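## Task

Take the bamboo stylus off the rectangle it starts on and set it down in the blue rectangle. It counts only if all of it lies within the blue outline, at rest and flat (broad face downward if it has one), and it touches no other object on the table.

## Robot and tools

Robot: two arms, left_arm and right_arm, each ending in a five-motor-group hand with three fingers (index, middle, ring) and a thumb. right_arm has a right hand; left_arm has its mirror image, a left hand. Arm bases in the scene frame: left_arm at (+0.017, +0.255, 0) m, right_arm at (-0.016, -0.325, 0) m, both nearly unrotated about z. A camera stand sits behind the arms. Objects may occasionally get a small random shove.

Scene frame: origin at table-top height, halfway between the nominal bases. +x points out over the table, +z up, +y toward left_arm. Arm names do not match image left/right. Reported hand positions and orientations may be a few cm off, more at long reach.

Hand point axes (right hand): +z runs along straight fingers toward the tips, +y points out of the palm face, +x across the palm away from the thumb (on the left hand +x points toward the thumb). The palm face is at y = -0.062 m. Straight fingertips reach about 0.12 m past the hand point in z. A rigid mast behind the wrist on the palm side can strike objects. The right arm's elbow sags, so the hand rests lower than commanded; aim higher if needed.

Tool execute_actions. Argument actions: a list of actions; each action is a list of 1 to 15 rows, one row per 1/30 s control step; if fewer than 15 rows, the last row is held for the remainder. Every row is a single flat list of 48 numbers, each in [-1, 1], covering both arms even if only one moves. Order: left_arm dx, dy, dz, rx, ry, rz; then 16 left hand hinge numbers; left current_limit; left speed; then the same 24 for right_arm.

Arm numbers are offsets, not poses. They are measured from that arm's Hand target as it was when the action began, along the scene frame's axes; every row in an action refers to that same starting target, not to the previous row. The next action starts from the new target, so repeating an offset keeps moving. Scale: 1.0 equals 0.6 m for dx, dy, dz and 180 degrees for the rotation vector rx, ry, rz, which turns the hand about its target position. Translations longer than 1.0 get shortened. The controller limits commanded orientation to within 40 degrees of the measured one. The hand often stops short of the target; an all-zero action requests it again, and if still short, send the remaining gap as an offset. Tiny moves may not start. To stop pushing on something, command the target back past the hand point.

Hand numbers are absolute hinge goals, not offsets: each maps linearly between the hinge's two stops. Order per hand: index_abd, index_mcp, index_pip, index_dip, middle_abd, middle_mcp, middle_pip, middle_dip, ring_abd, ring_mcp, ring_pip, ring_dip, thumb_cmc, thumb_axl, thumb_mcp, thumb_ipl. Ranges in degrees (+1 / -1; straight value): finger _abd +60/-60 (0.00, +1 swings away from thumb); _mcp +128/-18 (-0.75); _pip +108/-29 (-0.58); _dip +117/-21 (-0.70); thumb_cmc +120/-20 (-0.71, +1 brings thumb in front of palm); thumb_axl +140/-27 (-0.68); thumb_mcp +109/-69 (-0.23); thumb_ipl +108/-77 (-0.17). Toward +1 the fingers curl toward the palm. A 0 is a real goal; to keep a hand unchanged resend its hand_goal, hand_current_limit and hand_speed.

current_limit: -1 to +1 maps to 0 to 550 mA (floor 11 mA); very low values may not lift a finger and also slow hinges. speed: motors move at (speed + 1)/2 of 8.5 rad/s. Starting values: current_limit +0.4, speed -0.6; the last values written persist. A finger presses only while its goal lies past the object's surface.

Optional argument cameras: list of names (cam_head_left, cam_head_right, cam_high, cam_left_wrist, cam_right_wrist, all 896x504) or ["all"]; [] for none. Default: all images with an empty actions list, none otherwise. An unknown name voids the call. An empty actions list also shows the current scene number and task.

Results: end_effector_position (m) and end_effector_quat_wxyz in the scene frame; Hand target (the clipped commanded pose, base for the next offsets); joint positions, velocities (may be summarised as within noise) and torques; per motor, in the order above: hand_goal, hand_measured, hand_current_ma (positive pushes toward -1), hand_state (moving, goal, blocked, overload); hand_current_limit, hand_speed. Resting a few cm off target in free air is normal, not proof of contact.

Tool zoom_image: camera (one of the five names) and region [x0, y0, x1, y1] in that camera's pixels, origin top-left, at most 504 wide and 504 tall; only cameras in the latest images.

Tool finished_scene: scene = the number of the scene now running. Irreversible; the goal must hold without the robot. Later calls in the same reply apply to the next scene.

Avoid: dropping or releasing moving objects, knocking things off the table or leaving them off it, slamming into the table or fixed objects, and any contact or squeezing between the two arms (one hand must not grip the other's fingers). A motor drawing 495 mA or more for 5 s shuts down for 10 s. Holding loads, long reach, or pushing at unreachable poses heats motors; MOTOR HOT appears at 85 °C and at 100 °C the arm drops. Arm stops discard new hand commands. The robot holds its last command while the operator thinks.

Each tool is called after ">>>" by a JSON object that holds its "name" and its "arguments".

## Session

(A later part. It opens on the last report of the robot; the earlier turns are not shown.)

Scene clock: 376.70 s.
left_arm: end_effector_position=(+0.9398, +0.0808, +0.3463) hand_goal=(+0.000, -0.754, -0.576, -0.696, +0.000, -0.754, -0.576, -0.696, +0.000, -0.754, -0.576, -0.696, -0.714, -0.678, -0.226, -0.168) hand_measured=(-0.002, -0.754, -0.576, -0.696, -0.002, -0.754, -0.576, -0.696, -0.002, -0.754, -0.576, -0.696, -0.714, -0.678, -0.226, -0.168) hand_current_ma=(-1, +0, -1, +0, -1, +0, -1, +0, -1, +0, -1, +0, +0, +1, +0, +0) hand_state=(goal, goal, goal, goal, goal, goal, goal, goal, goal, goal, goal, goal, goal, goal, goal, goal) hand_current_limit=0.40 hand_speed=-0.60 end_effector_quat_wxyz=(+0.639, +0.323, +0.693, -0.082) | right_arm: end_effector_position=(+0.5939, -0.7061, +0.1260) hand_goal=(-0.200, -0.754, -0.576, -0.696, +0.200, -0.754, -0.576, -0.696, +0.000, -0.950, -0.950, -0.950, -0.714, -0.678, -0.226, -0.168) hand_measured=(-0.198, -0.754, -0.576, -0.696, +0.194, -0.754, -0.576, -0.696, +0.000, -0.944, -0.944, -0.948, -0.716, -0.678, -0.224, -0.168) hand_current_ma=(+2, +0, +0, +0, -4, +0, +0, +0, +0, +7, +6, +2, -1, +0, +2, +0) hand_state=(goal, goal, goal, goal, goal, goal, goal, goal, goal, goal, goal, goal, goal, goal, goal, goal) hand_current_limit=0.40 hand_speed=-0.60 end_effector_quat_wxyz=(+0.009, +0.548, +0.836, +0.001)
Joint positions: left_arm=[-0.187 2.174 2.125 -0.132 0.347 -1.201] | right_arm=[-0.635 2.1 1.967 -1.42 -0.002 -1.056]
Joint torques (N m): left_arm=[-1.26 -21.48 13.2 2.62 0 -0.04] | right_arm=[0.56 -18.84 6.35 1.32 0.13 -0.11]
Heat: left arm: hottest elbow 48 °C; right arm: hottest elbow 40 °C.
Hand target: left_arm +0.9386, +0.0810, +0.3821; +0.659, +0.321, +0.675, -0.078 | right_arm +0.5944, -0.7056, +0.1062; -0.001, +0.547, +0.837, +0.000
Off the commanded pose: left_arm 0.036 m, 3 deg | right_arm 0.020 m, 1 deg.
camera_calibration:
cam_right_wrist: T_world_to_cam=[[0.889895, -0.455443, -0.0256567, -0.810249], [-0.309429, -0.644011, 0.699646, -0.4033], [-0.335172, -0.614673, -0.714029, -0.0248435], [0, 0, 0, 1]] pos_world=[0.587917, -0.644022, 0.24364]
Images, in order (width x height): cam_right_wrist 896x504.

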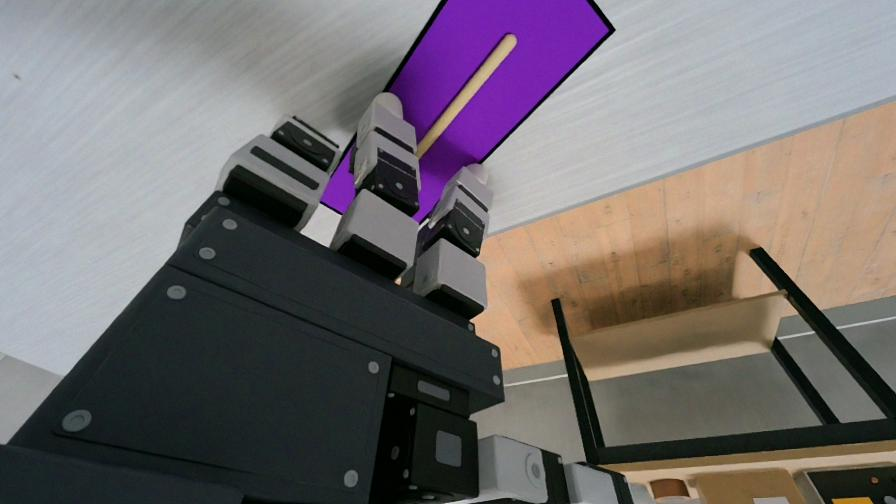

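>>> {"name": "execute_actions", "arguments": {"actions": [[[0,0,0,0,0,0, 0,-0.754,-0.576,-0.696,0,-0.754,-0.576,-0.696,0,-0.754,-0.576,-0.696,-0.714,-0.678,-0.226,-0.168,0.4,-0.6, 0,0,0.022,0,0,0, -0.2,-0.754,-0.576,-0.696,0.2,-0.754,-0.576,-0.696,0,-0.95,-0.95,-0.95,-0.714,-0.678,-0.226,-0.168,0.4,-0.6]]]}}

>>> {"name": "execute_actions", "arguments": {"actions": [[[0,0,0,0,0,0, 0,-0.754,-0.576,-0.696,0,-0.754,-0.576,-0.696,0,-0.754,-0.576,-0.696,-0.714,-0.678,-0.226,-0.168,0.4,-0.6, 0,0,0,0,0,0, 0.1,-0.754,-0.576,-0.696,-0.1,-0.754,-0.576,-0.696,0,-0.95,-0.95,-0.95,-0.714,-0.678,-0.226,-0.168,0.4,-0.8]],[[0,0,0,0,0,0, 0,-0.754,-0.576,-0.696,0,-0.754,-0.576,-0.696,0,-0.754,-0.576,-0.696,-0.714,-0.678,-0.226,-0.168,0.4,-0.6, 0,0,0,0,0,0, 0.25,-0.754,-0.576,-0.696,-0.25,-0.754,-0.576,-0.696,0,-0.95,-0.95,-0.95,-0.714,-0.678,-0.226,-0.168,0.4,-0.8]]], "cameras": ["cam_right_wrist"]}}

>>> {"name": "zoom_image", "arguments": {"camera": "cam_right_wrist", "region": [340, 0, 620, 220]}}

Scene clock: 393.03 s.
left_arm: end_effector_position=(+0.9398, +0.0808, +0.3463) hand_goal=(+0.000, -0.754, -0.576, -0.696, +0.000, -0.754, -0.576, -0.696, +0.000, -0.754, -0.576, -0.696, -0.714, -0.678, -0.226, -0.168) hand_measured=(-0.002, -0.754, -0.576, -0.696, -0.002, -0.754, -0.576, -0.696, -0.002, -0.754, -0.576, -0.696, -0.714, -0.678, -0.226, -0.168) hand_current_ma=(-1, +0, -1, +0, -1, +0, -1, +0, -1, +0, -1, +0, +0, +1, +0, +0) hand_state=(goal, goal, goal, goal, goal, goal, goal, goal, goal, goal, goal, goal, goal, goal, goal, goal) hand_current_limit=0.40 hand_speed=-0.60 end_effector_quat_wxyz=(+0.639, +0.323, +0.693, -0.082) | right_arm: end_effector_position=(+0.5935, -0.7058, +0.1259) hand_goal=(-0.200, -0.754, -0.576, -0.696, +0.200, -0.754, -0.576, -0.696, +0.000, -0.950, -0.950, -0.950, -0.714, -0.678, -0.226, -0.168) hand_measured=(-0.202, -0.752, -0.576, -0.696, +0.194, -0.754, -0.576, -0.696, +0.000, -0.944, -0.944, -0.948, -0.716, -0.678, -0.224, -0.168) hand_current_ma=(-1, +1, +0, +0, -4, +0, +0, +0, +0, +7, +6, +2, -1, +0, +2, +0) hand_state=(goal, goal, goal, goal, goal, goal, goal, goal, goal, goal, goal, goal, goal, goal, goal, goal) hand_current_limit=0.40 hand_speed=-0.60 end_effector_quat_wxyz=(+0.008, +0.549, +0.836, +0.001)
Joint positions: left_arm=[-0.187 2.174 2.125 -0.132 0.347 -1.201] | right_arm=[-0.635 2.1 1.967 -1.422 -0.002 -1.056]
Joint torques (N m): left_arm=[-1.32 -21.54 13.22 2.61 0.01 -0.03] | right_arm=[0.03 -19.08 8.08 0.54 0.11 -0.12]
Heat: left arm: hottest elbow 48 °C; right arm: hottest elbow 41 °C.
Hand target: left_arm +0.9386, +0.0810, +0.3821; +0.659, +0.321, +0.675, -0.078 | right_arm +0.5944, -0.7056, +0.1194; -0.001, +0.547, +0.837, +0.000
Off the commanded pose: left_arm 0.036 m, 3 deg | right_arm 0.007 m, 1 deg.

Scene clock: 394.23 s.
left_arm: end_effector_position=(+0.9398, +0.0808, +0.3463) hand_goal=(+0.000, -0.754, -0.576, -0.696, +0.000, -0.754, -0.576, -0.696, +0.000, -0.754, -0.576, -0.696, -0.714, -0.678, -0.226, -0.168) hand_measured=(-0.002, -0.754, -0.576, -0.696, -0.002, -0.754, -0.576, -0.696, -0.002, -0.754, -0.576, -0.696, -0.714, -0.678, -0.226, -0.168) hand_current_ma=(-1, +0, -1, +0, -1, +0, -1, +0, -1, +0, -1, +0, +0, +1, +0, +0) hand_state=(goal, goal, goal, goal, goal, goal, goal, goal, goal, goal, goal, goal, goal, goal, goal, goal) hand_current_limit=0.40 hand_speed=-0.60 end_effector_quat_wxyz=(+0.639, +0.323, +0.693, -0.082) | right_arm: end_effector_position=(+0.5927, -0.7067, +0.1257) hand_goal=(+0.250, -0.754, -0.576, -0.696, -0.250, -0.754, -0.576, -0.696, +0.000, -0.950, -0.950, -0.950, -0.714, -0.678, -0.226, -0.168) hand_measured=(+0.060, -0.748, -0.574, -0.696, -0.144, -0.754, -0.576, -0.696, +0.000, -0.944, -0.944, -0.948, -0.716, -0.678, -0.224, -0.168) hand_current_ma=(-385, +6, +1, +0, +265, +0, +0, +0, +0, +7, +6, +2, -1, +0, +2, +0) hand_state=(blocked, goal, goal, goal, blocked, goal, goal, goal, goal, goal, goal, goal, goal, goal, goal, goal) hand_current_limit=0.40 hand_speed=-0.80 end_effector_quat_wxyz=(+0.008, +0.549, +0.836, -0.003)
Joint positions: left_arm=[-0.187 2.174 2.125 -0.132 0.347 -1.201] | right_arm=[-0.635 2.1 1.967 -1.422 0.005 -1.056]
Joint torques (N m): left_arm=[-1.32 -21.6 13.22 2.61 0 -0.03] | right_arm=[0.38 -19.72 8.03 0.35 -0.12 -0.11]
Heat: left arm: hottest elbow 48 °C; right arm: hottest elbow 41 °C.
Hand target: left_arm +0.9386, +0.0810, +0.3821; +0.659, +0.321, +0.675, -0.078 | right_arm +0.5944, -0.7056, +0.1193; -0.001, +0.547, +0.837, +0.000
Off the commanded pose: left_arm 0.036 m, 3 deg | right_arm 0.007 m, 1 deg.
camera_calibration:
cam_right_wrist: T_world_to_cam=[[0.889695, -0.455652, -0.0286954, -0.80909], [-0.305512, -0.640885, 0.704222, -0.404461], [-0.339271, -0.617776, -0.709399, -0.0261515], [0, 0, 0, 1]] pos_world=[0.587404, -0.644032, 0.243061]
Images, in order (width x height): cam_right_wrist 896x504.

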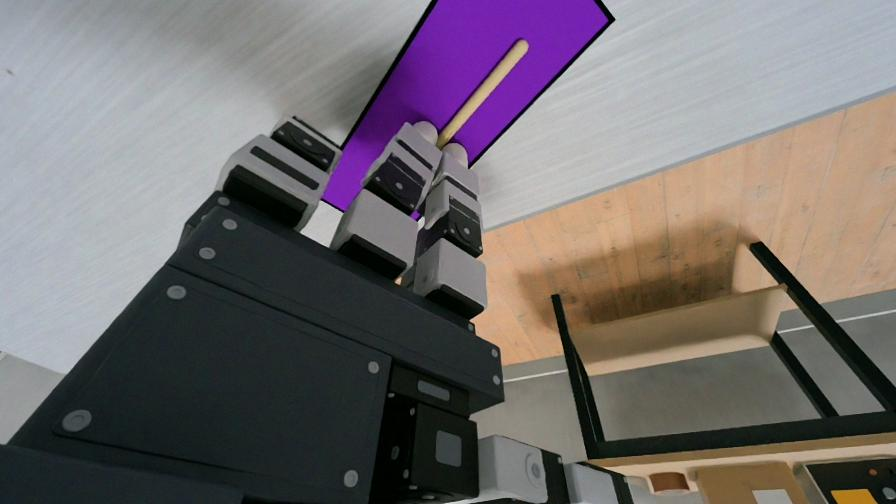

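Scaled by 1.800 from the camera's 896x504 image, which has a finer 1280x720 frame.

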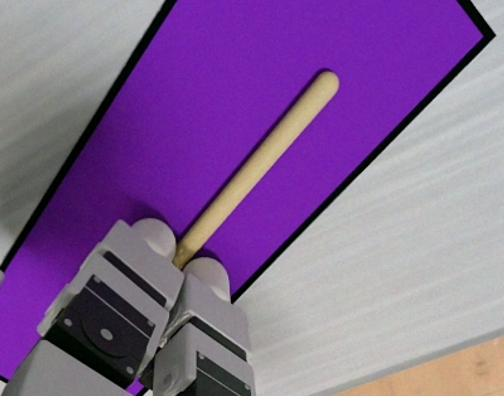

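>>> {"name": "execute_actions", "arguments": {"actions": [[[0,0,0,0,0,0, 0,-0.754,-0.576,-0.696,0,-0.754,-0.576,-0.696,0,-0.754,-0.576,-0.696,-0.714,-0.678,-0.226,-0.168,0.4,-0.6, 0,0,0.03,0,0,0, 0.25,-0.754,-0.576,-0.696,-0.25,-0.754,-0.576,-0.696,0,-0.95,-0.95,-0.95,-0.714,-0.678,-0.226,-0.168,0.4,-0.8]],[[0,0,0,0,0,0, 0,-0.754,-0.576,-0.696,0,-0.754,-0.576,-0.696,0,-0.754,-0.576,-0.696,-0.714,-0.678,-0.226,-0.168,0.4,-0.6, 0,0,0.05,0,0,0, 0.25,-0.754,-0.576,-0.696,-0.25,-0.754,-0.576,-0.696,0,-0.95,-0.95,-0.95,-0.714,-0.678,-0.226,-0.168,0.4,-0.8]]], "cameras": ["cam_right_wrist","cam_head_left","cam_high"]}}

>>> {"name": "zoom_image", "arguments": {"camera": "cam_right_wrist", "region": [340, 0, 620, 220]}}

Scene clock: 402.47 s.
left_arm: end_effector_position=(+0.9398, +0.0808, +0.3463) hand_goal=(+0.000, -0.754, -0.576, -0.696, +0.000, -0.754, -0.576, -0.696, +0.000, -0.754, -0.576, -0.696, -0.714, -0.678, -0.226, -0.168) hand_measured=(-0.002, -0.754, -0.576, -0.696, -0.002, -0.754, -0.576, -0.696, -0.002, -0.754, -0.576, -0.696, -0.714, -0.678, -0.226, -0.168) hand_current_ma=(-1, +0, -1, +0, -1, +0, -1, +0, -1, +0, -1, +0, +0, +1, +0, +0) hand_state=(goal, goal, goal, goal, goal, goal, goal, goal, goal, goal, goal, goal, goal, goal, goal, goal) hand_current_limit=0.40 hand_speed=-0.60 end_effector_quat_wxyz=(+0.639, +0.323, +0.693, -0.082) | right_arm: end_effector_position=(+0.5839, -0.6999, +0.1463) hand_goal=(+0.250, -0.754, -0.576, -0.696, -0.250, -0.754, -0.576, -0.696, +0.000, -0.950, -0.950, -0.950, -0.714, -0.678, -0.226, -0.168) hand_measured=(+0.062, -0.748, -0.574, -0.696, -0.144, -0.754, -0.576, -0.696, +0.000, -0.944, -0.944, -0.948, -0.716, -0.678, -0.224, -0.168) hand_current_ma=(-385, +7, +2, +0, +265, +0, +0, +0, +0, +6, +6, +2, -1, +0, +3, +0) hand_state=(blocked, goal, goal, goal, blocked, goal, goal, goal, goal, goal, goal, goal, goal, goal, goal, goal) hand_current_limit=0.40 hand_speed=-0.80 end_effector_quat_wxyz=(-0.020, +0.548, +0.836, -0.001)
Joint positions: left_arm=[-0.187 2.174 2.125 -0.132 0.347 -1.201] | right_arm=[-0.635 2.1 2.029 -1.54 0.004 -1.056]
Joint torques (N m): left_arm=[-1.32 -21.54 13.22 2.61 0 -0.04] | right_arm=[0.26 -20.42 10.58 0.35 -0.1 -0.13]
Heat: left arm: hottest elbow 48 °C; right arm: hottest elbow 42 °C.
Hand target: left_arm +0.9386, +0.0810, +0.3821; +0.659, +0.321, +0.675, -0.078 | right_arm +0.5944, -0.7055, +0.1673; -0.001, +0.547, +0.837, +0.000
Off the commanded pose: left_arm 0.036 m, 3 deg | right_arm 0.024 m, 2 deg.
camera_calibration:
cam_right_wrist: T_world_to_cam=[[0.887272, -0.453805, -0.0825269, -0.786966], [-0.275241, -0.664493, 0.69476, -0.450156], [-0.370124, -0.593726, -0.714491, 0.0252657], [0, 0, 0, 1]] pos_world=[0.583702, -0.641253, 0.265857]
Images, in order (width x height): cam_head_left 896x504, cam_high 896x504, cam_right_wrist 896x504.

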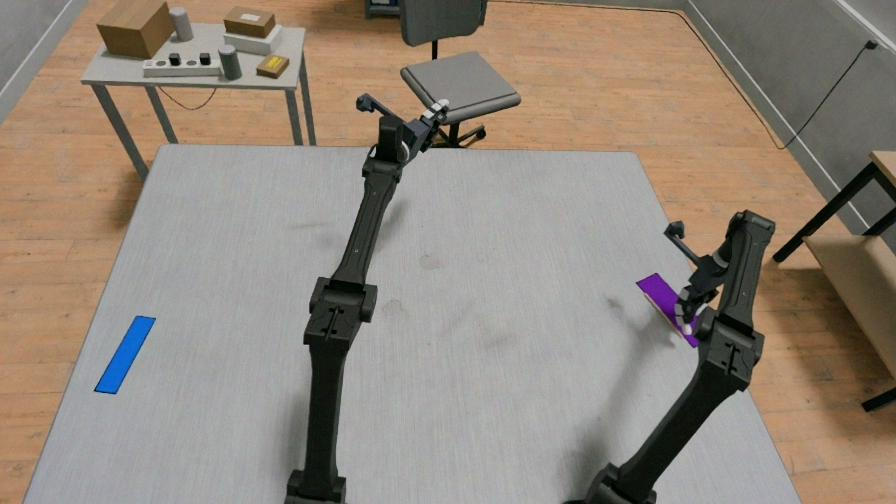

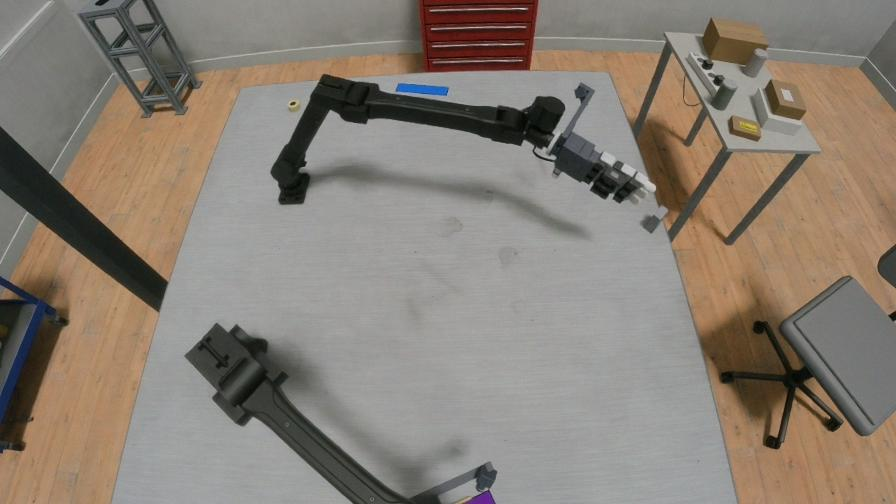

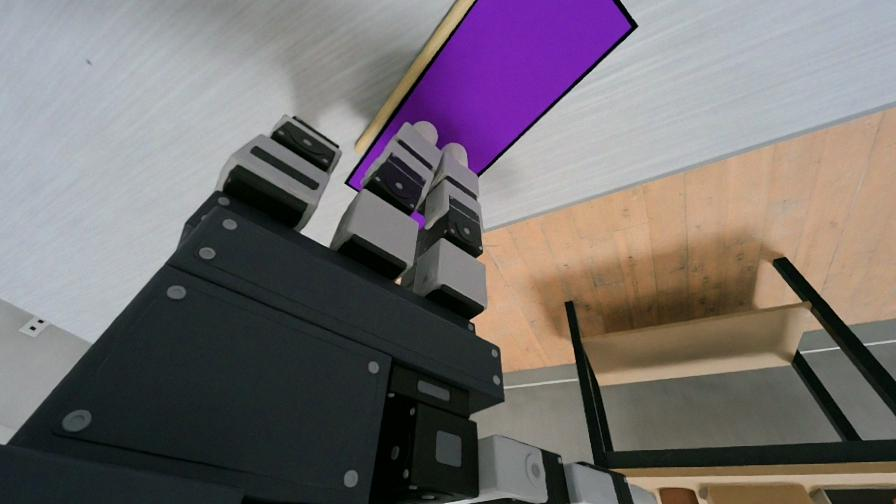

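Scaled by 1.800 from the camera's 896x504 image, which has a finer 1280x720 frame.

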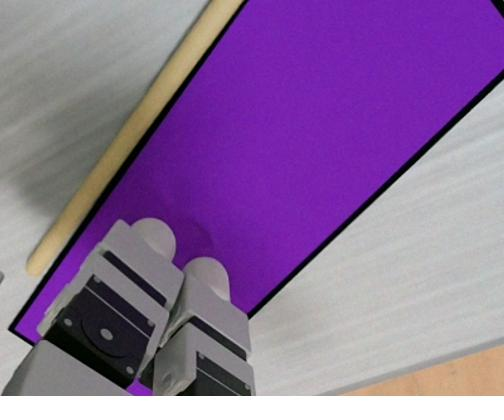

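>>> {"name": "execute_actions", "arguments": {"actions": [[[0,0,0,0,0,0, 0,-0.754,-0.576,-0.696,0,-0.754,-0.576,-0.696,0,-0.754,-0.576,-0.696,-0.714,-0.678,-0.226,-0.168,0.4,-0.6, 0,0,0.12,0,0,0, 0,-0.754,-0.576,-0.696,0,-0.754,-0.576,-0.696,0,-0.95,-0.95,-0.95,-0.714,-0.678,-0.226,-0.168,0.4,-0.6]],[[0,0,0,0,0,0, 0,-0.754,-0.576,-0.696,0,-0.754,-0.576,-0.696,0,-0.754,-0.576,-0.696,-0.714,-0.678,-0.226,-0.168,0.4,-0.6, 0,0.08,0.12,0,0,0, 0,-0.754,-0.576,-0.696,0,-0.754,-0.576,-0.696,0,-0.95,-0.95,-0.95,-0.714,-0.678,-0.226,-0.168,0.4,-0.6]],[[0,0,0,0,0,0, 0,-0.754,-0.576,-0.696,0,-0.754,-0.576,-0.696,0,-0.754,-0.576,-0.696,-0.714,-0.678,-0.226,-0.168,0.4,-0.6, 0,0.12,0,0,0,0, 0,-0.754,-0.576,-0.696,0,-0.754,-0.576,-0.696,0,-0.95,-0.95,-0.95,-0.714,-0.678,-0.226,-0.168,0.4,-0.6]]], "cameras": ["cam_head_left","cam_head_right","cam_right_wrist"]}}

>>> {"name": "zoom_image", "arguments": {"camera": "cam_head_left", "region": [616, 250, 736, 370]}}

>>> {"name": "zoom_image", "arguments": {"camera": "cam_head_right", "region": [650, 256, 770, 376]}}

Scene clock: 511.67 s.
left_arm: end_effector_position=(+0.9398, +0.0808, +0.3463) hand_goal=(+0.000, -0.754, -0.576, -0.696, +0.000, -0.754, -0.576, -0.696, +0.000, -0.754, -0.576, -0.696, -0.714, -0.678, -0.226, -0.168) hand_measured=(-0.002, -0.754, -0.576, -0.696, -0.002, -0.754, -0.576, -0.696, -0.002, -0.754, -0.576, -0.696, -0.714, -0.678, -0.226, -0.168) hand_current_ma=(-1, +0, -1, +0, -1, +0, -1, +0, -1, +0, -1, +0, +0, +1, +0, +0) hand_state=(goal, goal, goal, goal, goal, goal, goal, goal, goal, goal, goal, goal, goal, goal, goal, goal) hand_current_limit=0.40 hand_speed=-0.60 end_effector_quat_wxyz=(+0.639, +0.323, +0.693, -0.082) | right_arm: end_effector_position=(+0.6019, -0.5820, +0.3046) hand_goal=(+0.000, -0.754, -0.576, -0.696, +0.000, -0.754, -0.576, -0.696, +0.000, -0.950, -0.950, -0.950, -0.714, -0.678, -0.226, -0.168) hand_measured=(+0.002, -0.752, -0.574, -0.696, -0.002, -0.754, -0.576, -0.696, +0.000, -0.944, -0.944, -0.948, -0.716, -0.678, -0.222, -0.168) hand_current_ma=(+1, +1, +2, +0, -1, +0, +0, +0, +0, +6, +6, +2, -1, +0, +3, +0) hand_state=(goal, goal, goal, goal, goal, goal, goal, goal, goal, goal, goal, goal, goal, goal, goal, goal) hand_current_limit=0.40 hand_speed=-0.60 end_effector_quat_wxyz=(+0.045, +0.539, +0.841, +0.008)
Joint positions: left_arm=[-0.187 2.174 2.125 -0.132 0.347 -1.201] | right_arm=[-0.463 1.872 2.063 -1.671 -0.006 -0.906]
Joint torques (N m): left_arm=[-1.32 -21.48 13.2 2.61 0 -0.04] | right_arm=[-0.73 -19.19 6.53 0.58 -0.06 0.06]
Heat: left arm: hottest elbow 49 °C; right arm: hottest elbow 49 °C.
Hand target: left_arm +0.9386, +0.0810, +0.3821; +0.659, +0.321, +0.675, -0.078 | right_arm +0.5944, -0.5856, +0.3112; -0.001, +0.547, +0.837, +0.000
Off the commanded pose: left_arm 0.036 m, 3 deg | right_arm 0.011 m, 5 deg.
joint sent to its limit (right arm) — joint 4 (wrist pitch), lower limit. The joint targets are off in orientation, not in position.
camera_calibration:
cam_right_wrist: T_world_to_cam=[[0.89881, -0.435706, 0.0479725, -0.772502], [-0.343179, -0.631371, 0.695413, -0.416885], [-0.272707, -0.641507, -0.717007, 0.129332], [0, 0, 0, 1]] pos_world=[0.586536, -0.516826, 0.419698]
Images, in order (width x height): cam_head_left 896x504, cam_head_right 896x504, cam_right_wrist 896x504.

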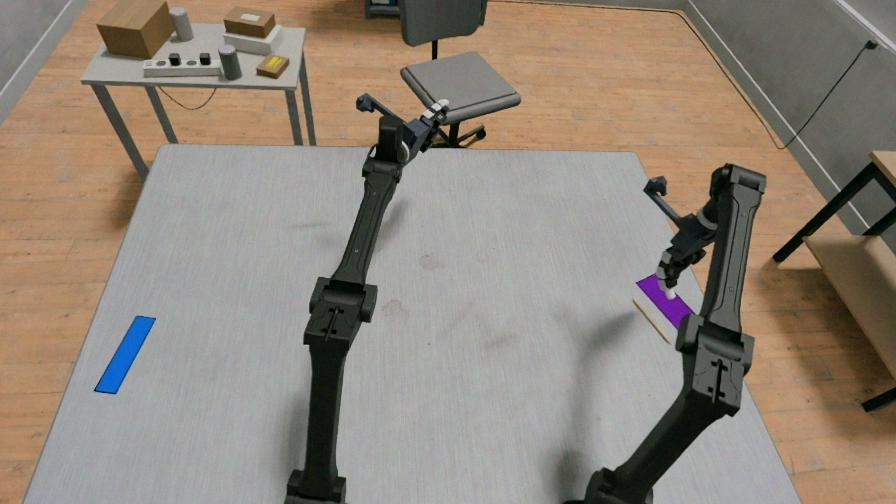

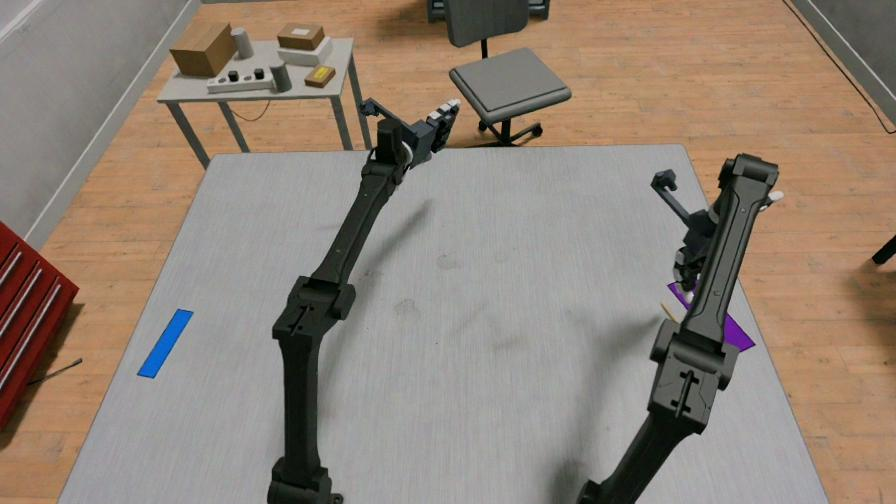

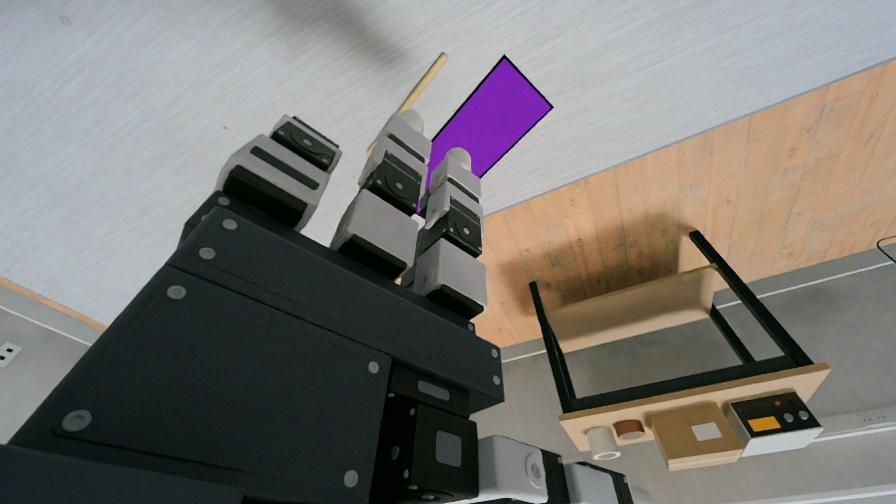

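Scaled by 4.200 from the camera's 896x504 image, which has a finer 1280x720 frame.

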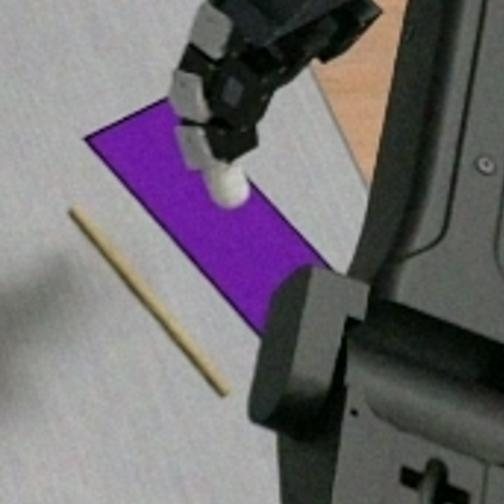

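Scaled by 4.200 from the camera's 896x504 image, which has a finer 1280x720 frame.

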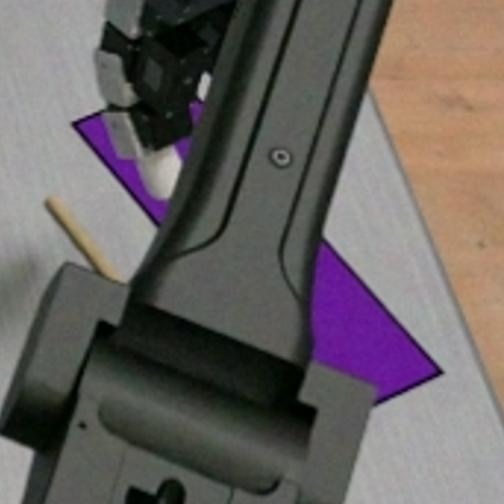

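>>> {"name": "execute_actions", "arguments": {"actions": [[[0,0,0,0,0,0, 0,-0.754,-0.576,-0.696,0,-0.754,-0.576,-0.696,0,-0.754,-0.576,-0.696,-0.714,-0.678,-0.226,-0.168,0.4,-0.6, -0.051,-0.0885,-0.1,0,0,0, 0.17,-0.754,-0.576,-0.696,0,0.48,0.74,0,-0.17,-0.754,-0.576,-0.696,-0.714,-0.678,-0.226,-0.168,0.4,-0.6]],[[0,0,0,0,0,0, 0,-0.754,-0.576,-0.696,0,-0.754,-0.576,-0.696,0,-0.754,-0.576,-0.696,-0.714,-0.678,-0.226,-0.168,0.4,-0.6, 0,0,-0.06,0,0,0, 0.17,-0.754,-0.576,-0.696,0,0.48,0.74,0,-0.17,-0.754,-0.576,-0.696,-0.714,-0.678,-0.226,-0.168,0.4,-0.6]]], "cameras": ["cam_right_wrist"]}}

>>> {"name": "zoom_image", "arguments": {"camera": "cam_right_wrist", "region": [340, 0, 620, 220]}}

Scene clock: 555.50 s.
left_arm: end_effector_position=(+0.9398, +0.0808, +0.3463) hand_goal=(+0.000, -0.754, -0.576, -0.696, +0.000, -0.754, -0.576, -0.696, +0.000, -0.754, -0.576, -0.696, -0.714, -0.678, -0.226, -0.168) hand_measured=(-0.002, -0.754, -0.576, -0.696, -0.002, -0.754, -0.576, -0.696, -0.002, -0.754, -0.576, -0.696, -0.714, -0.678, -0.226, -0.168) hand_current_ma=(-1, +0, -1, +0, -1, +0, -1, +0, -1, +0, -1, +0, +0, +1, +0, +0) hand_state=(goal, goal, goal, goal, goal, goal, goal, goal, goal, goal, goal, goal, goal, goal, goal, goal) hand_current_limit=0.40 hand_speed=-0.60 end_effector_quat_wxyz=(+0.639, +0.323, +0.693, -0.082) | right_arm: end_effector_position=(+0.5585, -0.6432, +0.2229) hand_goal=(+0.170, -0.754, -0.576, -0.696, +0.000, +0.480, +0.740, +0.000, -0.170, -0.754, -0.576, -0.696, -0.714, -0.678, -0.226, -0.168) hand_measured=(+0.166, -0.752, -0.574, -0.696, -0.002, +0.458, +0.728, -0.002, -0.166, -0.754, -0.578, -0.698, -0.716, -0.678, -0.222, -0.168) hand_current_ma=(-2, +1, +2, +0, -1, -37, -14, -2, +3, +0, -2, -2, -1, +0, +3, +0) hand_state=(goal, goal, goal, goal, goal, blocked, goal, goal, goal, goal, goal, goal, goal, goal, goal, goal) hand_current_limit=0.40 hand_speed=-0.60 end_effector_quat_wxyz=(+0.000, +0.556, +0.832, +0.000)
Joint positions: left_arm=[-0.187 2.174 2.125 -0.132 0.347 -1.201] | right_arm=[-0.583 1.893 1.898 -1.576 0 -0.988]
Joint torques (N m): left_arm=[-1.38 -21.48 13.22 2.58 0 -0.04] | right_arm=[0.5 -17.38 6.86 1.39 -0.04 -0.22]
Heat: left arm: hottest elbow 49 °C; right arm: hottest elbow 44 °C.
Hand target: left_arm +0.9386, +0.0810, +0.3821; +0.659, +0.321, +0.675, -0.078 | right_arm +0.5639, -0.6386, +0.2153; -0.001, +0.547, +0.837, +0.000
Off the commanded pose: left_arm 0.036 m, 3 deg | right_arm 0.010 m, 1 deg.
camera_calibration:
cam_right_wrist: T_world_to_cam=[[0.881635, -0.470016, -0.0424788, -0.748611], [-0.310164, -0.64492, 0.698481, -0.441456], [-0.355693, -0.60263, -0.714366, 0.0904237], [0, 0, 0, 1]] pos_world=[0.555241, -0.582071, 0.341144]
Images, in order (width x height): cam_right_wrist 896x504.

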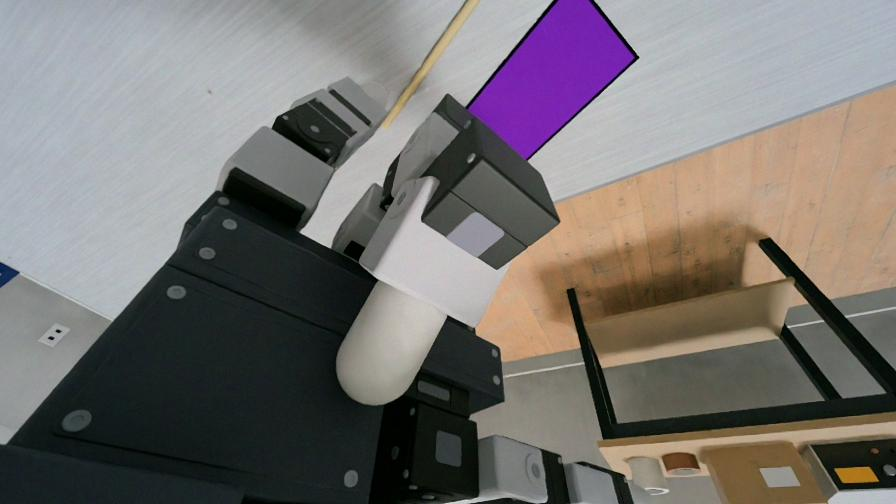

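Scaled by 1.800 from the camera's 896x504 image, which has a finer 1280x720 frame.

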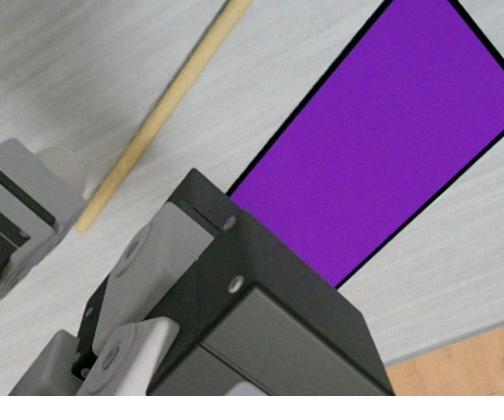

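>>> {"name": "execute_actions", "arguments": {"actions": [[[0,0,0,0,0,0, 0,-0.754,-0.576,-0.696,0,-0.754,-0.576,-0.696,0,-0.754,-0.576,-0.696,-0.714,-0.678,-0.226,-0.168,0.4,-0.6, 0.012,0.017,-0.04,0,0,0, 0.17,-0.754,-0.576,-0.696,0,-0.95,-0.95,-0.95,-0.17,-0.754,-0.576,-0.696,-0.714,-0.678,-0.226,-0.168,0.4,-0.6]],[[0,0,0,0,0,0, 0,-0.754,-0.576,-0.696,0,-0.754,-0.576,-0.696,0,-0.754,-0.576,-0.696,-0.714,-0.678,-0.226,-0.168,0.4,-0.6, 0,0,-0.04,0,0,0, 0.17,-0.754,-0.576,-0.696,0,-0.95,-0.95,-0.95,-0.17,-0.754,-0.576,-0.696,-0.714,-0.678,-0.226,-0.168,0.4,-0.6]]], "cameras": ["cam_right_wrist"]}}

>>> {"name": "zoom_image", "arguments": {"camera": "cam_right_wrist", "region": [340, 0, 620, 220]}}

Scene clock: 569.53 s.
left_arm: end_effector_position=(+0.9398, +0.0808, +0.3463) hand_goal=(+0.000, -0.754, -0.576, -0.696, +0.000, -0.754, -0.576, -0.696, +0.000, -0.754, -0.576, -0.696, -0.714, -0.678, -0.226, -0.168) hand_measured=(-0.002, -0.754, -0.576, -0.696, -0.002, -0.754, -0.576, -0.696, -0.002, -0.754, -0.576, -0.696, -0.714, -0.678, -0.226, -0.168) hand_current_ma=(-1, +0, -1, +0, -1, +0, -1, +0, -1, +0, -1, +0, +0, +1, +0, +0) hand_state=(goal, goal, goal, goal, goal, goal, goal, goal, goal, goal, goal, goal, goal, goal, goal, goal) hand_current_limit=0.40 hand_speed=-0.60 end_effector_quat_wxyz=(+0.639, +0.323, +0.693, -0.082) | right_arm: end_effector_position=(+0.5668, -0.6301, +0.1803) hand_goal=(+0.170, -0.754, -0.576, -0.696, +0.000, -0.950, -0.950, -0.950, -0.170, -0.754, -0.576, -0.696, -0.714, -0.678, -0.226, -0.168) hand_measured=(+0.166, -0.752, -0.574, -0.696, -0.002, -0.940, -0.944, -0.948, -0.166, -0.754, -0.578, -0.698, -0.716, -0.678, -0.222, -0.168) hand_current_ma=(-2, +1, +2, +0, -1, +11, +6, +2, +3, +0, -2, -1, -1, +0, +3, +0) hand_state=(goal, goal, goal, goal, goal, goal, goal, goal, goal, goal, goal, goal, goal, goal, goal, goal) hand_current_limit=0.40 hand_speed=-0.60 end_effector_quat_wxyz=(+0.005, +0.546, +0.838, +0.000)
Joint positions: left_arm=[-0.187 2.174 2.125 -0.132 0.347 -1.201] | right_arm=[-0.56 1.896 1.79 -1.455 0 -0.988]
Joint torques (N m): left_arm=[-1.32 -21.54 13.22 2.62 0 -0.03] | right_arm=[0.79 -16.26 6.71 1.32 0.02 0.02]
Heat: left arm: hottest elbow 49 °C; right arm: hottest elbow 43 °C.
Hand target: left_arm +0.9386, +0.0810, +0.3821; +0.659, +0.321, +0.675, -0.078 | right_arm +0.5711, -0.6284, +0.1673; -0.001, +0.547, +0.837, +0.000
Off the commanded pose: left_arm 0.036 m, 3 deg | right_arm 0.014 m, 1 deg.
camera_calibration:
cam_right_wrist: T_world_to_cam=[[0.892757, -0.449274, -0.0337378, -0.746347], [-0.300034, -0.64872, 0.699386, -0.408952], [-0.336103, -0.614259, -0.713947, 0.052396], [0, 0, 0, 1]] pos_world=[0.561218, -0.568425, 0.298243]
Images, in order (width x height): cam_right_wrist 896x504.

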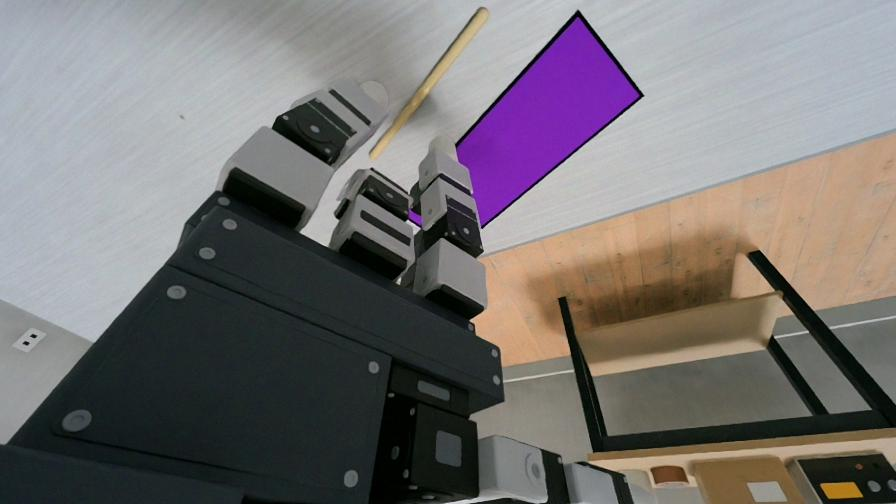

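Scaled by 1.800 from the camera's 896x504 image, which has a finer 1280x720 frame.

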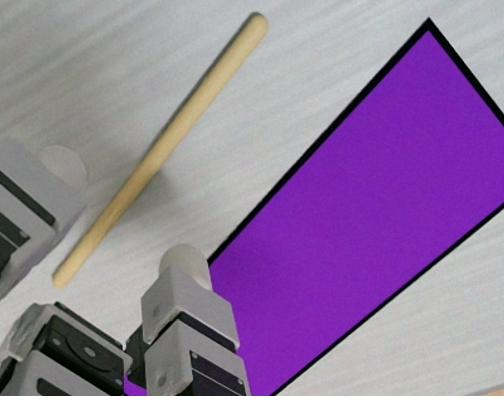

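>>> {"name": "execute_actions", "arguments": {"actions": [[[0,0,0,0,0,0, 0,-0.754,-0.576,-0.696,0,-0.754,-0.576,-0.696,0,-0.754,-0.576,-0.696,-0.714,-0.678,-0.226,-0.168,0.4,-0.6, -0.001,-0.005,-0.04,0,0,0, 0.17,-0.754,-0.576,-0.696,0,-0.95,-0.95,-0.95,-0.17,-0.754,-0.576,-0.696,-0.714,-0.678,-0.226,-0.168,0.4,-0.6]],[[0,0,0,0,0,0, 0,-0.754,-0.576,-0.696,0,-0.754,-0.576,-0.696,0,-0.754,-0.576,-0.696,-0.714,-0.678,-0.226,-0.168,0.4,-0.6, 0,0,-0.03,0,0,0, 0.17,-0.754,-0.576,-0.696,0,-0.95,-0.95,-0.95,-0.17,-0.754,-0.576,-0.696,-0.714,-0.678,-0.226,-0.168,0.4,-0.6]]], "cameras": ["cam_right_wrist"]}}

>>> {"name": "zoom_image", "arguments": {"camera": "cam_right_wrist", "region": [340, 0, 620, 220]}}

Scene clock: 580.80 s.
left_arm: end_effector_position=(+0.9398, +0.0808, +0.3463) hand_goal=(+0.000, -0.754, -0.576, -0.696, +0.000, -0.754, -0.576, -0.696, +0.000, -0.754, -0.576, -0.696, -0.714, -0.678, -0.226, -0.168) hand_measured=(-0.002, -0.754, -0.576, -0.696, -0.002, -0.754, -0.576, -0.696, -0.002, -0.754, -0.576, -0.696, -0.714, -0.678, -0.226, -0.168) hand_current_ma=(-1, +0, -1, +0, -1, +0, -1, +0, -1, +0, -1, +0, +0, +1, +0, +0) hand_state=(goal, goal, goal, goal, goal, goal, goal, goal, goal, goal, goal, goal, goal, goal, goal, goal) hand_current_limit=0.40 hand_speed=-0.60 end_effector_quat_wxyz=(+0.639, +0.323, +0.693, -0.082) | right_arm: end_effector_position=(+0.5687, -0.6313, +0.1402) hand_goal=(+0.170, -0.754, -0.576, -0.696, +0.000, -0.950, -0.950, -0.950, -0.170, -0.754, -0.576, -0.696, -0.714, -0.678, -0.226, -0.168) hand_measured=(+0.166, -0.752, -0.574, -0.696, -0.002, -0.940, -0.944, -0.948, -0.166, -0.754, -0.578, -0.698, -0.716, -0.678, -0.222, -0.168) hand_current_ma=(-2, +1, +2, +0, -1, +11, +6, +2, +3, +0, -2, -1, -1, +0, +3, +0) hand_state=(goal, goal, goal, goal, goal, goal, goal, goal, goal, goal, goal, goal, goal, goal, goal, goal) hand_current_limit=0.40 hand_speed=-0.60 end_effector_quat_wxyz=(+0.006, +0.546, +0.838, +0.000)
Joint positions: left_arm=[-0.187 2.174 2.125 -0.132 0.347 -1.201] | right_arm=[-0.56 1.917 1.714 -1.355 0 -0.988]
Joint torques (N m): left_arm=[-1.38 -21.54 13.22 2.61 0 -0.04] | right_arm=[0.32 -16.38 6.48 1.25 0 -0.07]
Heat: left arm: hottest elbow 49 °C; right arm: hottest elbow 42 °C.
Hand target: left_arm +0.9386, +0.0810, +0.3821; +0.659, +0.321, +0.675, -0.078 | right_arm +0.5705, -0.6315, +0.1251; -0.001, +0.547, +0.837, +0.000
Off the commanded pose: left_arm 0.036 m, 3 deg | right_arm 0.015 m, 1 deg.
camera_calibration:
cam_right_wrist: T_world_to_cam=[[0.892861, -0.44931, -0.0303224, -0.750464], [-0.302052, -0.647452, 0.699693, -0.379187], [-0.334011, -0.615569, -0.7138, 0.0215524], [0, 0, 0, 1]] pos_world=[0.562725, -0.56943, 0.257942]
Images, in order (width x height): cam_right_wrist 896x504.

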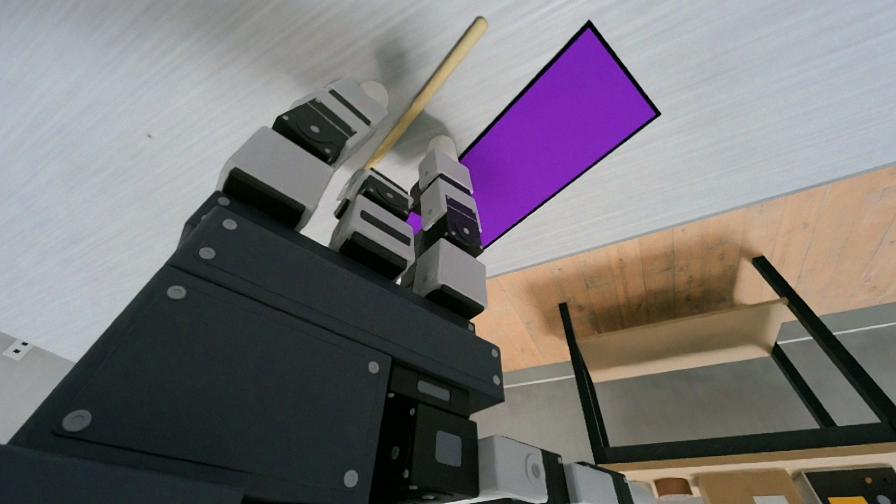

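Scaled by 1.800 from the camera's 896x504 image, which has a finer 1280x720 frame.

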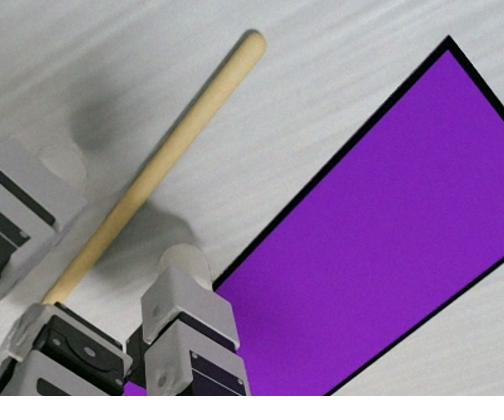

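>>> {"name": "execute_actions", "arguments": {"actions": [[[0,0,0,0,0,0, 0,-0.754,-0.576,-0.696,0,-0.754,-0.576,-0.696,0,-0.754,-0.576,-0.696,-0.714,-0.678,-0.226,-0.168,0.4,-0.6, -0.001,0,-0.016,0,0,0, 0.24,-0.754,-0.576,-0.696,0,-0.95,-0.95,-0.95,-0.24,-0.754,-0.576,-0.696,-0.714,-0.678,-0.226,-0.168,0.4,-0.7]],[[0,0,0,0,0,0, 0,-0.754,-0.576,-0.696,0,-0.754,-0.576,-0.696,0,-0.754,-0.576,-0.696,-0.714,-0.678,-0.226,-0.168,0.4,-0.6, 0,0,-0.008,0,0,0, 0.28,-0.754,-0.576,-0.696,0,-0.95,-0.95,-0.95,-0.28,-0.754,-0.576,-0.696,-0.714,-0.678,-0.226,-0.168,0.4,-0.7]]], "cameras": ["cam_right_wrist"]}}

>>> {"name": "zoom_image", "arguments": {"camera": "cam_right_wrist", "region": [340, 0, 620, 220]}}

Scene clock: 589.10 s.
left_arm: end_effector_position=(+0.9398, +0.0808, +0.3463) hand_goal=(+0.000, -0.754, -0.576, -0.696, +0.000, -0.754, -0.576, -0.696, +0.000, -0.754, -0.576, -0.696, -0.714, -0.678, -0.226, -0.168) hand_measured=(-0.002, -0.754, -0.576, -0.696, -0.002, -0.754, -0.576, -0.696, -0.002, -0.754, -0.576, -0.696, -0.714, -0.678, -0.226, -0.168) hand_current_ma=(-1, +0, -1, +0, -1, +0, -1, +0, -1, +0, -1, +0, +0, +1, +0, +0) hand_state=(goal, goal, goal, goal, goal, goal, goal, goal, goal, goal, goal, goal, goal, goal, goal, goal) hand_current_limit=0.40 hand_speed=-0.60 end_effector_quat_wxyz=(+0.639, +0.323, +0.693, -0.082) | right_arm: end_effector_position=(+0.5689, -0.6315, +0.1284) hand_goal=(+0.280, -0.754, -0.576, -0.696, +0.000, -0.950, -0.950, -0.950, -0.280, -0.754, -0.576, -0.696, -0.714, -0.678, -0.226, -0.168) hand_measured=(+0.274, -0.752, -0.574, -0.696, -0.002, -0.940, -0.944, -0.948, -0.274, -0.754, -0.578, -0.698, -0.716, -0.678, -0.222, -0.168) hand_current_ma=(-4, +1, +2, +0, -1, +11, +6, +2, +5, +0, -2, -1, -1, +0, +3, +0) hand_state=(goal, goal, goal, goal, goal, goal, goal, goal, goal, goal, goal, goal, goal, goal, goal, goal) hand_current_limit=0.40 hand_speed=-0.70 end_effector_quat_wxyz=(+0.009, +0.546, +0.838, +0.000)
Joint positions: left_arm=[-0.187 2.174 2.125 -0.132 0.347 -1.201] | right_arm=[-0.56 1.922 1.689 -1.321 0 -0.988]
Joint torques (N m): left_arm=[-1.38 -21.54 13.22 2.62 0 -0.03] | right_arm=[-0.03 -16.38 6.38 1.26 0.02 -0.05]
Heat: left arm: hottest elbow 49 °C; right arm: hottest elbow 42 °C.
Hand target: left_arm +0.9386, +0.0810, +0.3821; +0.659, +0.321, +0.675, -0.078 | right_arm +0.5699, -0.6315, +0.1110; +0.000, +0.547, +0.837, +0.000
Off the commanded pose: left_arm 0.036 m, 3 deg | right_arm 0.018 m, 1 deg.
camera_calibration:
cam_right_wrist: T_world_to_cam=[[0.892961, -0.449395, -0.0258003, -0.751829], [-0.304728, -0.6457, 0.700152, -0.368467], [-0.331304, -0.617346, -0.713528, 0.0104506], [0, 0, 0, 1]] pos_world=[0.562534, -0.569335, 0.246042]
Images, in order (width x height): cam_right_wrist 896x504.

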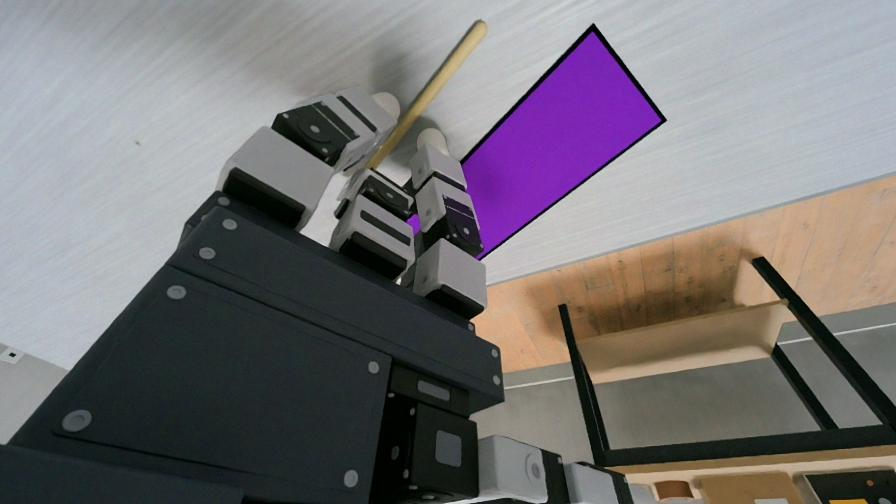

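Scaled by 1.800 from the camera's 896x504 image, which has a finer 1280x720 frame.

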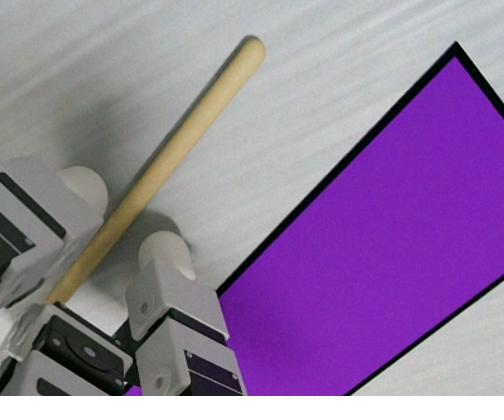

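>>> {"name": "execute_actions", "arguments": {"actions": [[[0,0,0,0,0,0, 0,-0.754,-0.576,-0.696,0,-0.754,-0.576,-0.696,0,-0.754,-0.576,-0.696,-0.714,-0.678,-0.226,-0.168,0.4,-0.6, 0,0,-0.009,0,0,0, 0.33,-0.754,-0.576,-0.696,0,-0.95,-0.95,-0.95,-0.33,-0.754,-0.576,-0.696,-0.714,-0.678,-0.226,-0.168,0.4,-0.85]],[[0,0,0,0,0,0, 0,-0.754,-0.576,-0.696,0,-0.754,-0.576,-0.696,0,-0.754,-0.576,-0.696,-0.714,-0.678,-0.226,-0.168,0.4,-0.6, 0,0,0,0,0,0, 0.5,-0.754,-0.576,-0.696,0,-0.95,-0.95,-0.95,-0.5,-0.754,-0.576,-0.696,-0.714,-0.678,-0.226,-0.168,0.4,-0.85]],[[0,0,0,0,0,0, 0,-0.754,-0.576,-0.696,0,-0.754,-0.576,-0.696,0,-0.754,-0.576,-0.696,-0.714,-0.678,-0.226,-0.168,0.4,-0.6, 0,0,0,0,0,0, 0.5,-0.754,-0.576,-0.696,0,-0.95,-0.95,-0.95,-0.5,-0.754,-0.576,-0.696,-0.714,-0.678,-0.226,-0.168,0.4,-0.85]]], "cameras": ["cam_right_wrist"]}}

>>> {"name": "zoom_image", "arguments": {"camera": "cam_right_wrist", "region": [340, 0, 620, 220]}}

Scene clock: 598.50 s.
left_arm: end_effector_position=(+0.9398, +0.0808, +0.3463) hand_goal=(+0.000, -0.754, -0.576, -0.696, +0.000, -0.754, -0.576, -0.696, +0.000, -0.754, -0.576, -0.696, -0.714, -0.678, -0.226, -0.168) hand_measured=(-0.002, -0.754, -0.576, -0.696, -0.002, -0.754, -0.576, -0.696, -0.002, -0.754, -0.576, -0.696, -0.714, -0.678, -0.226, -0.168) hand_current_ma=(-1, +0, -1, +0, -1, +0, -1, +0, -1, +0, -1, +0, +0, +1, +0, +0) hand_state=(goal, goal, goal, goal, goal, goal, goal, goal, goal, goal, goal, goal, goal, goal, goal, goal) hand_current_limit=0.40 hand_speed=-0.60 end_effector_quat_wxyz=(+0.639, +0.323, +0.693, -0.082) | right_arm: end_effector_position=(+0.5689, -0.6315, +0.1226) hand_goal=(+0.500, -0.754, -0.576, -0.696, +0.000, -0.950, -0.950, -0.950, -0.500, -0.754, -0.576, -0.696, -0.714, -0.678, -0.226, -0.168) hand_measured=(+0.384, -0.752, -0.574, -0.696, -0.002, -0.944, -0.946, -0.948, -0.368, -0.752, -0.578, -0.698, -0.716, -0.678, -0.222, -0.168) hand_current_ma=(-302, +1, +2, +0, -1, +5, +3, +2, +361, +1, -1, -1, -1, +0, +3, +0) hand_state=(blocked, goal, goal, goal, goal, goal, goal, goal, blocked, goal, goal, goal, goal, goal, goal, goal) hand_current_limit=0.40 hand_speed=-0.85 end_effector_quat_wxyz=(+0.008, +0.546, +0.838, +0.000)
Joint positions: left_arm=[-0.187 2.174 2.125 -0.132 0.347 -1.201] | right_arm=[-0.56 1.926 1.68 -1.309 0 -0.988]
Joint torques (N m): left_arm=[-1.38 -21.54 13.22 2.59 0 -0.04] | right_arm=[0.44 -16.44 6.54 1.24 0.03 -0.07]
Heat: left arm: hottest elbow 49 °C; right arm: hottest elbow 41 °C.
Hand target: left_arm +0.9386, +0.0810, +0.3821; +0.659, +0.321, +0.675, -0.078 | right_arm +0.5698, -0.6314, +0.1055; -0.001, +0.547, +0.837, +0.000
Off the commanded pose: left_arm 0.036 m, 3 deg | right_arm 0.017 m, 1 deg.
camera_calibration:
cam_right_wrist: T_world_to_cam=[[0.892941, -0.449368, -0.0269385, -0.751765], [-0.304041, -0.646129, 0.700055, -0.364983], [-0.331988, -0.616917, -0.713581, 0.00698715], [0, 0, 0, 1]] pos_world=[0.562631, -0.569334, 0.240242]
Images, in order (width x height): cam_right_wrist 896x504.

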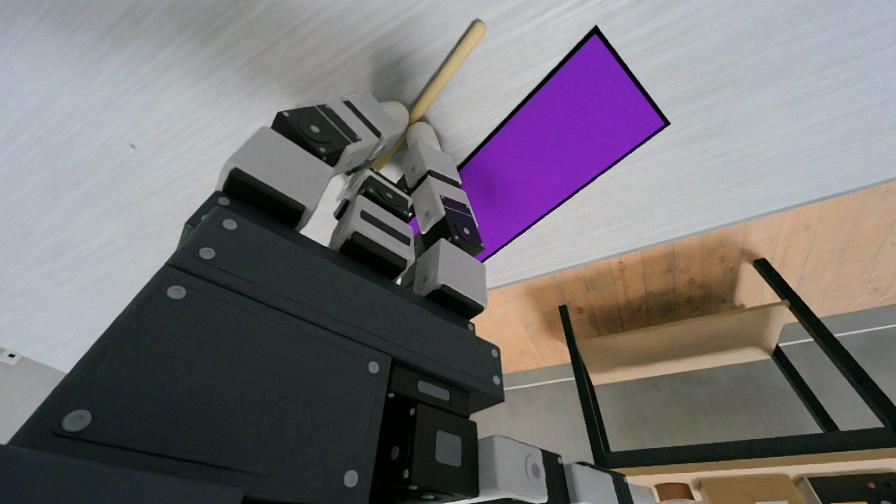

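Scaled by 1.800 from the camera's 896x504 image, which has a finer 1280x720 frame.

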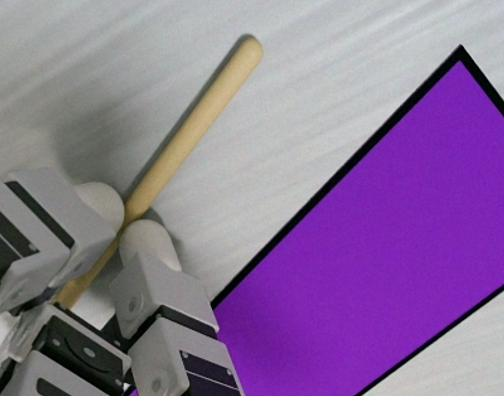

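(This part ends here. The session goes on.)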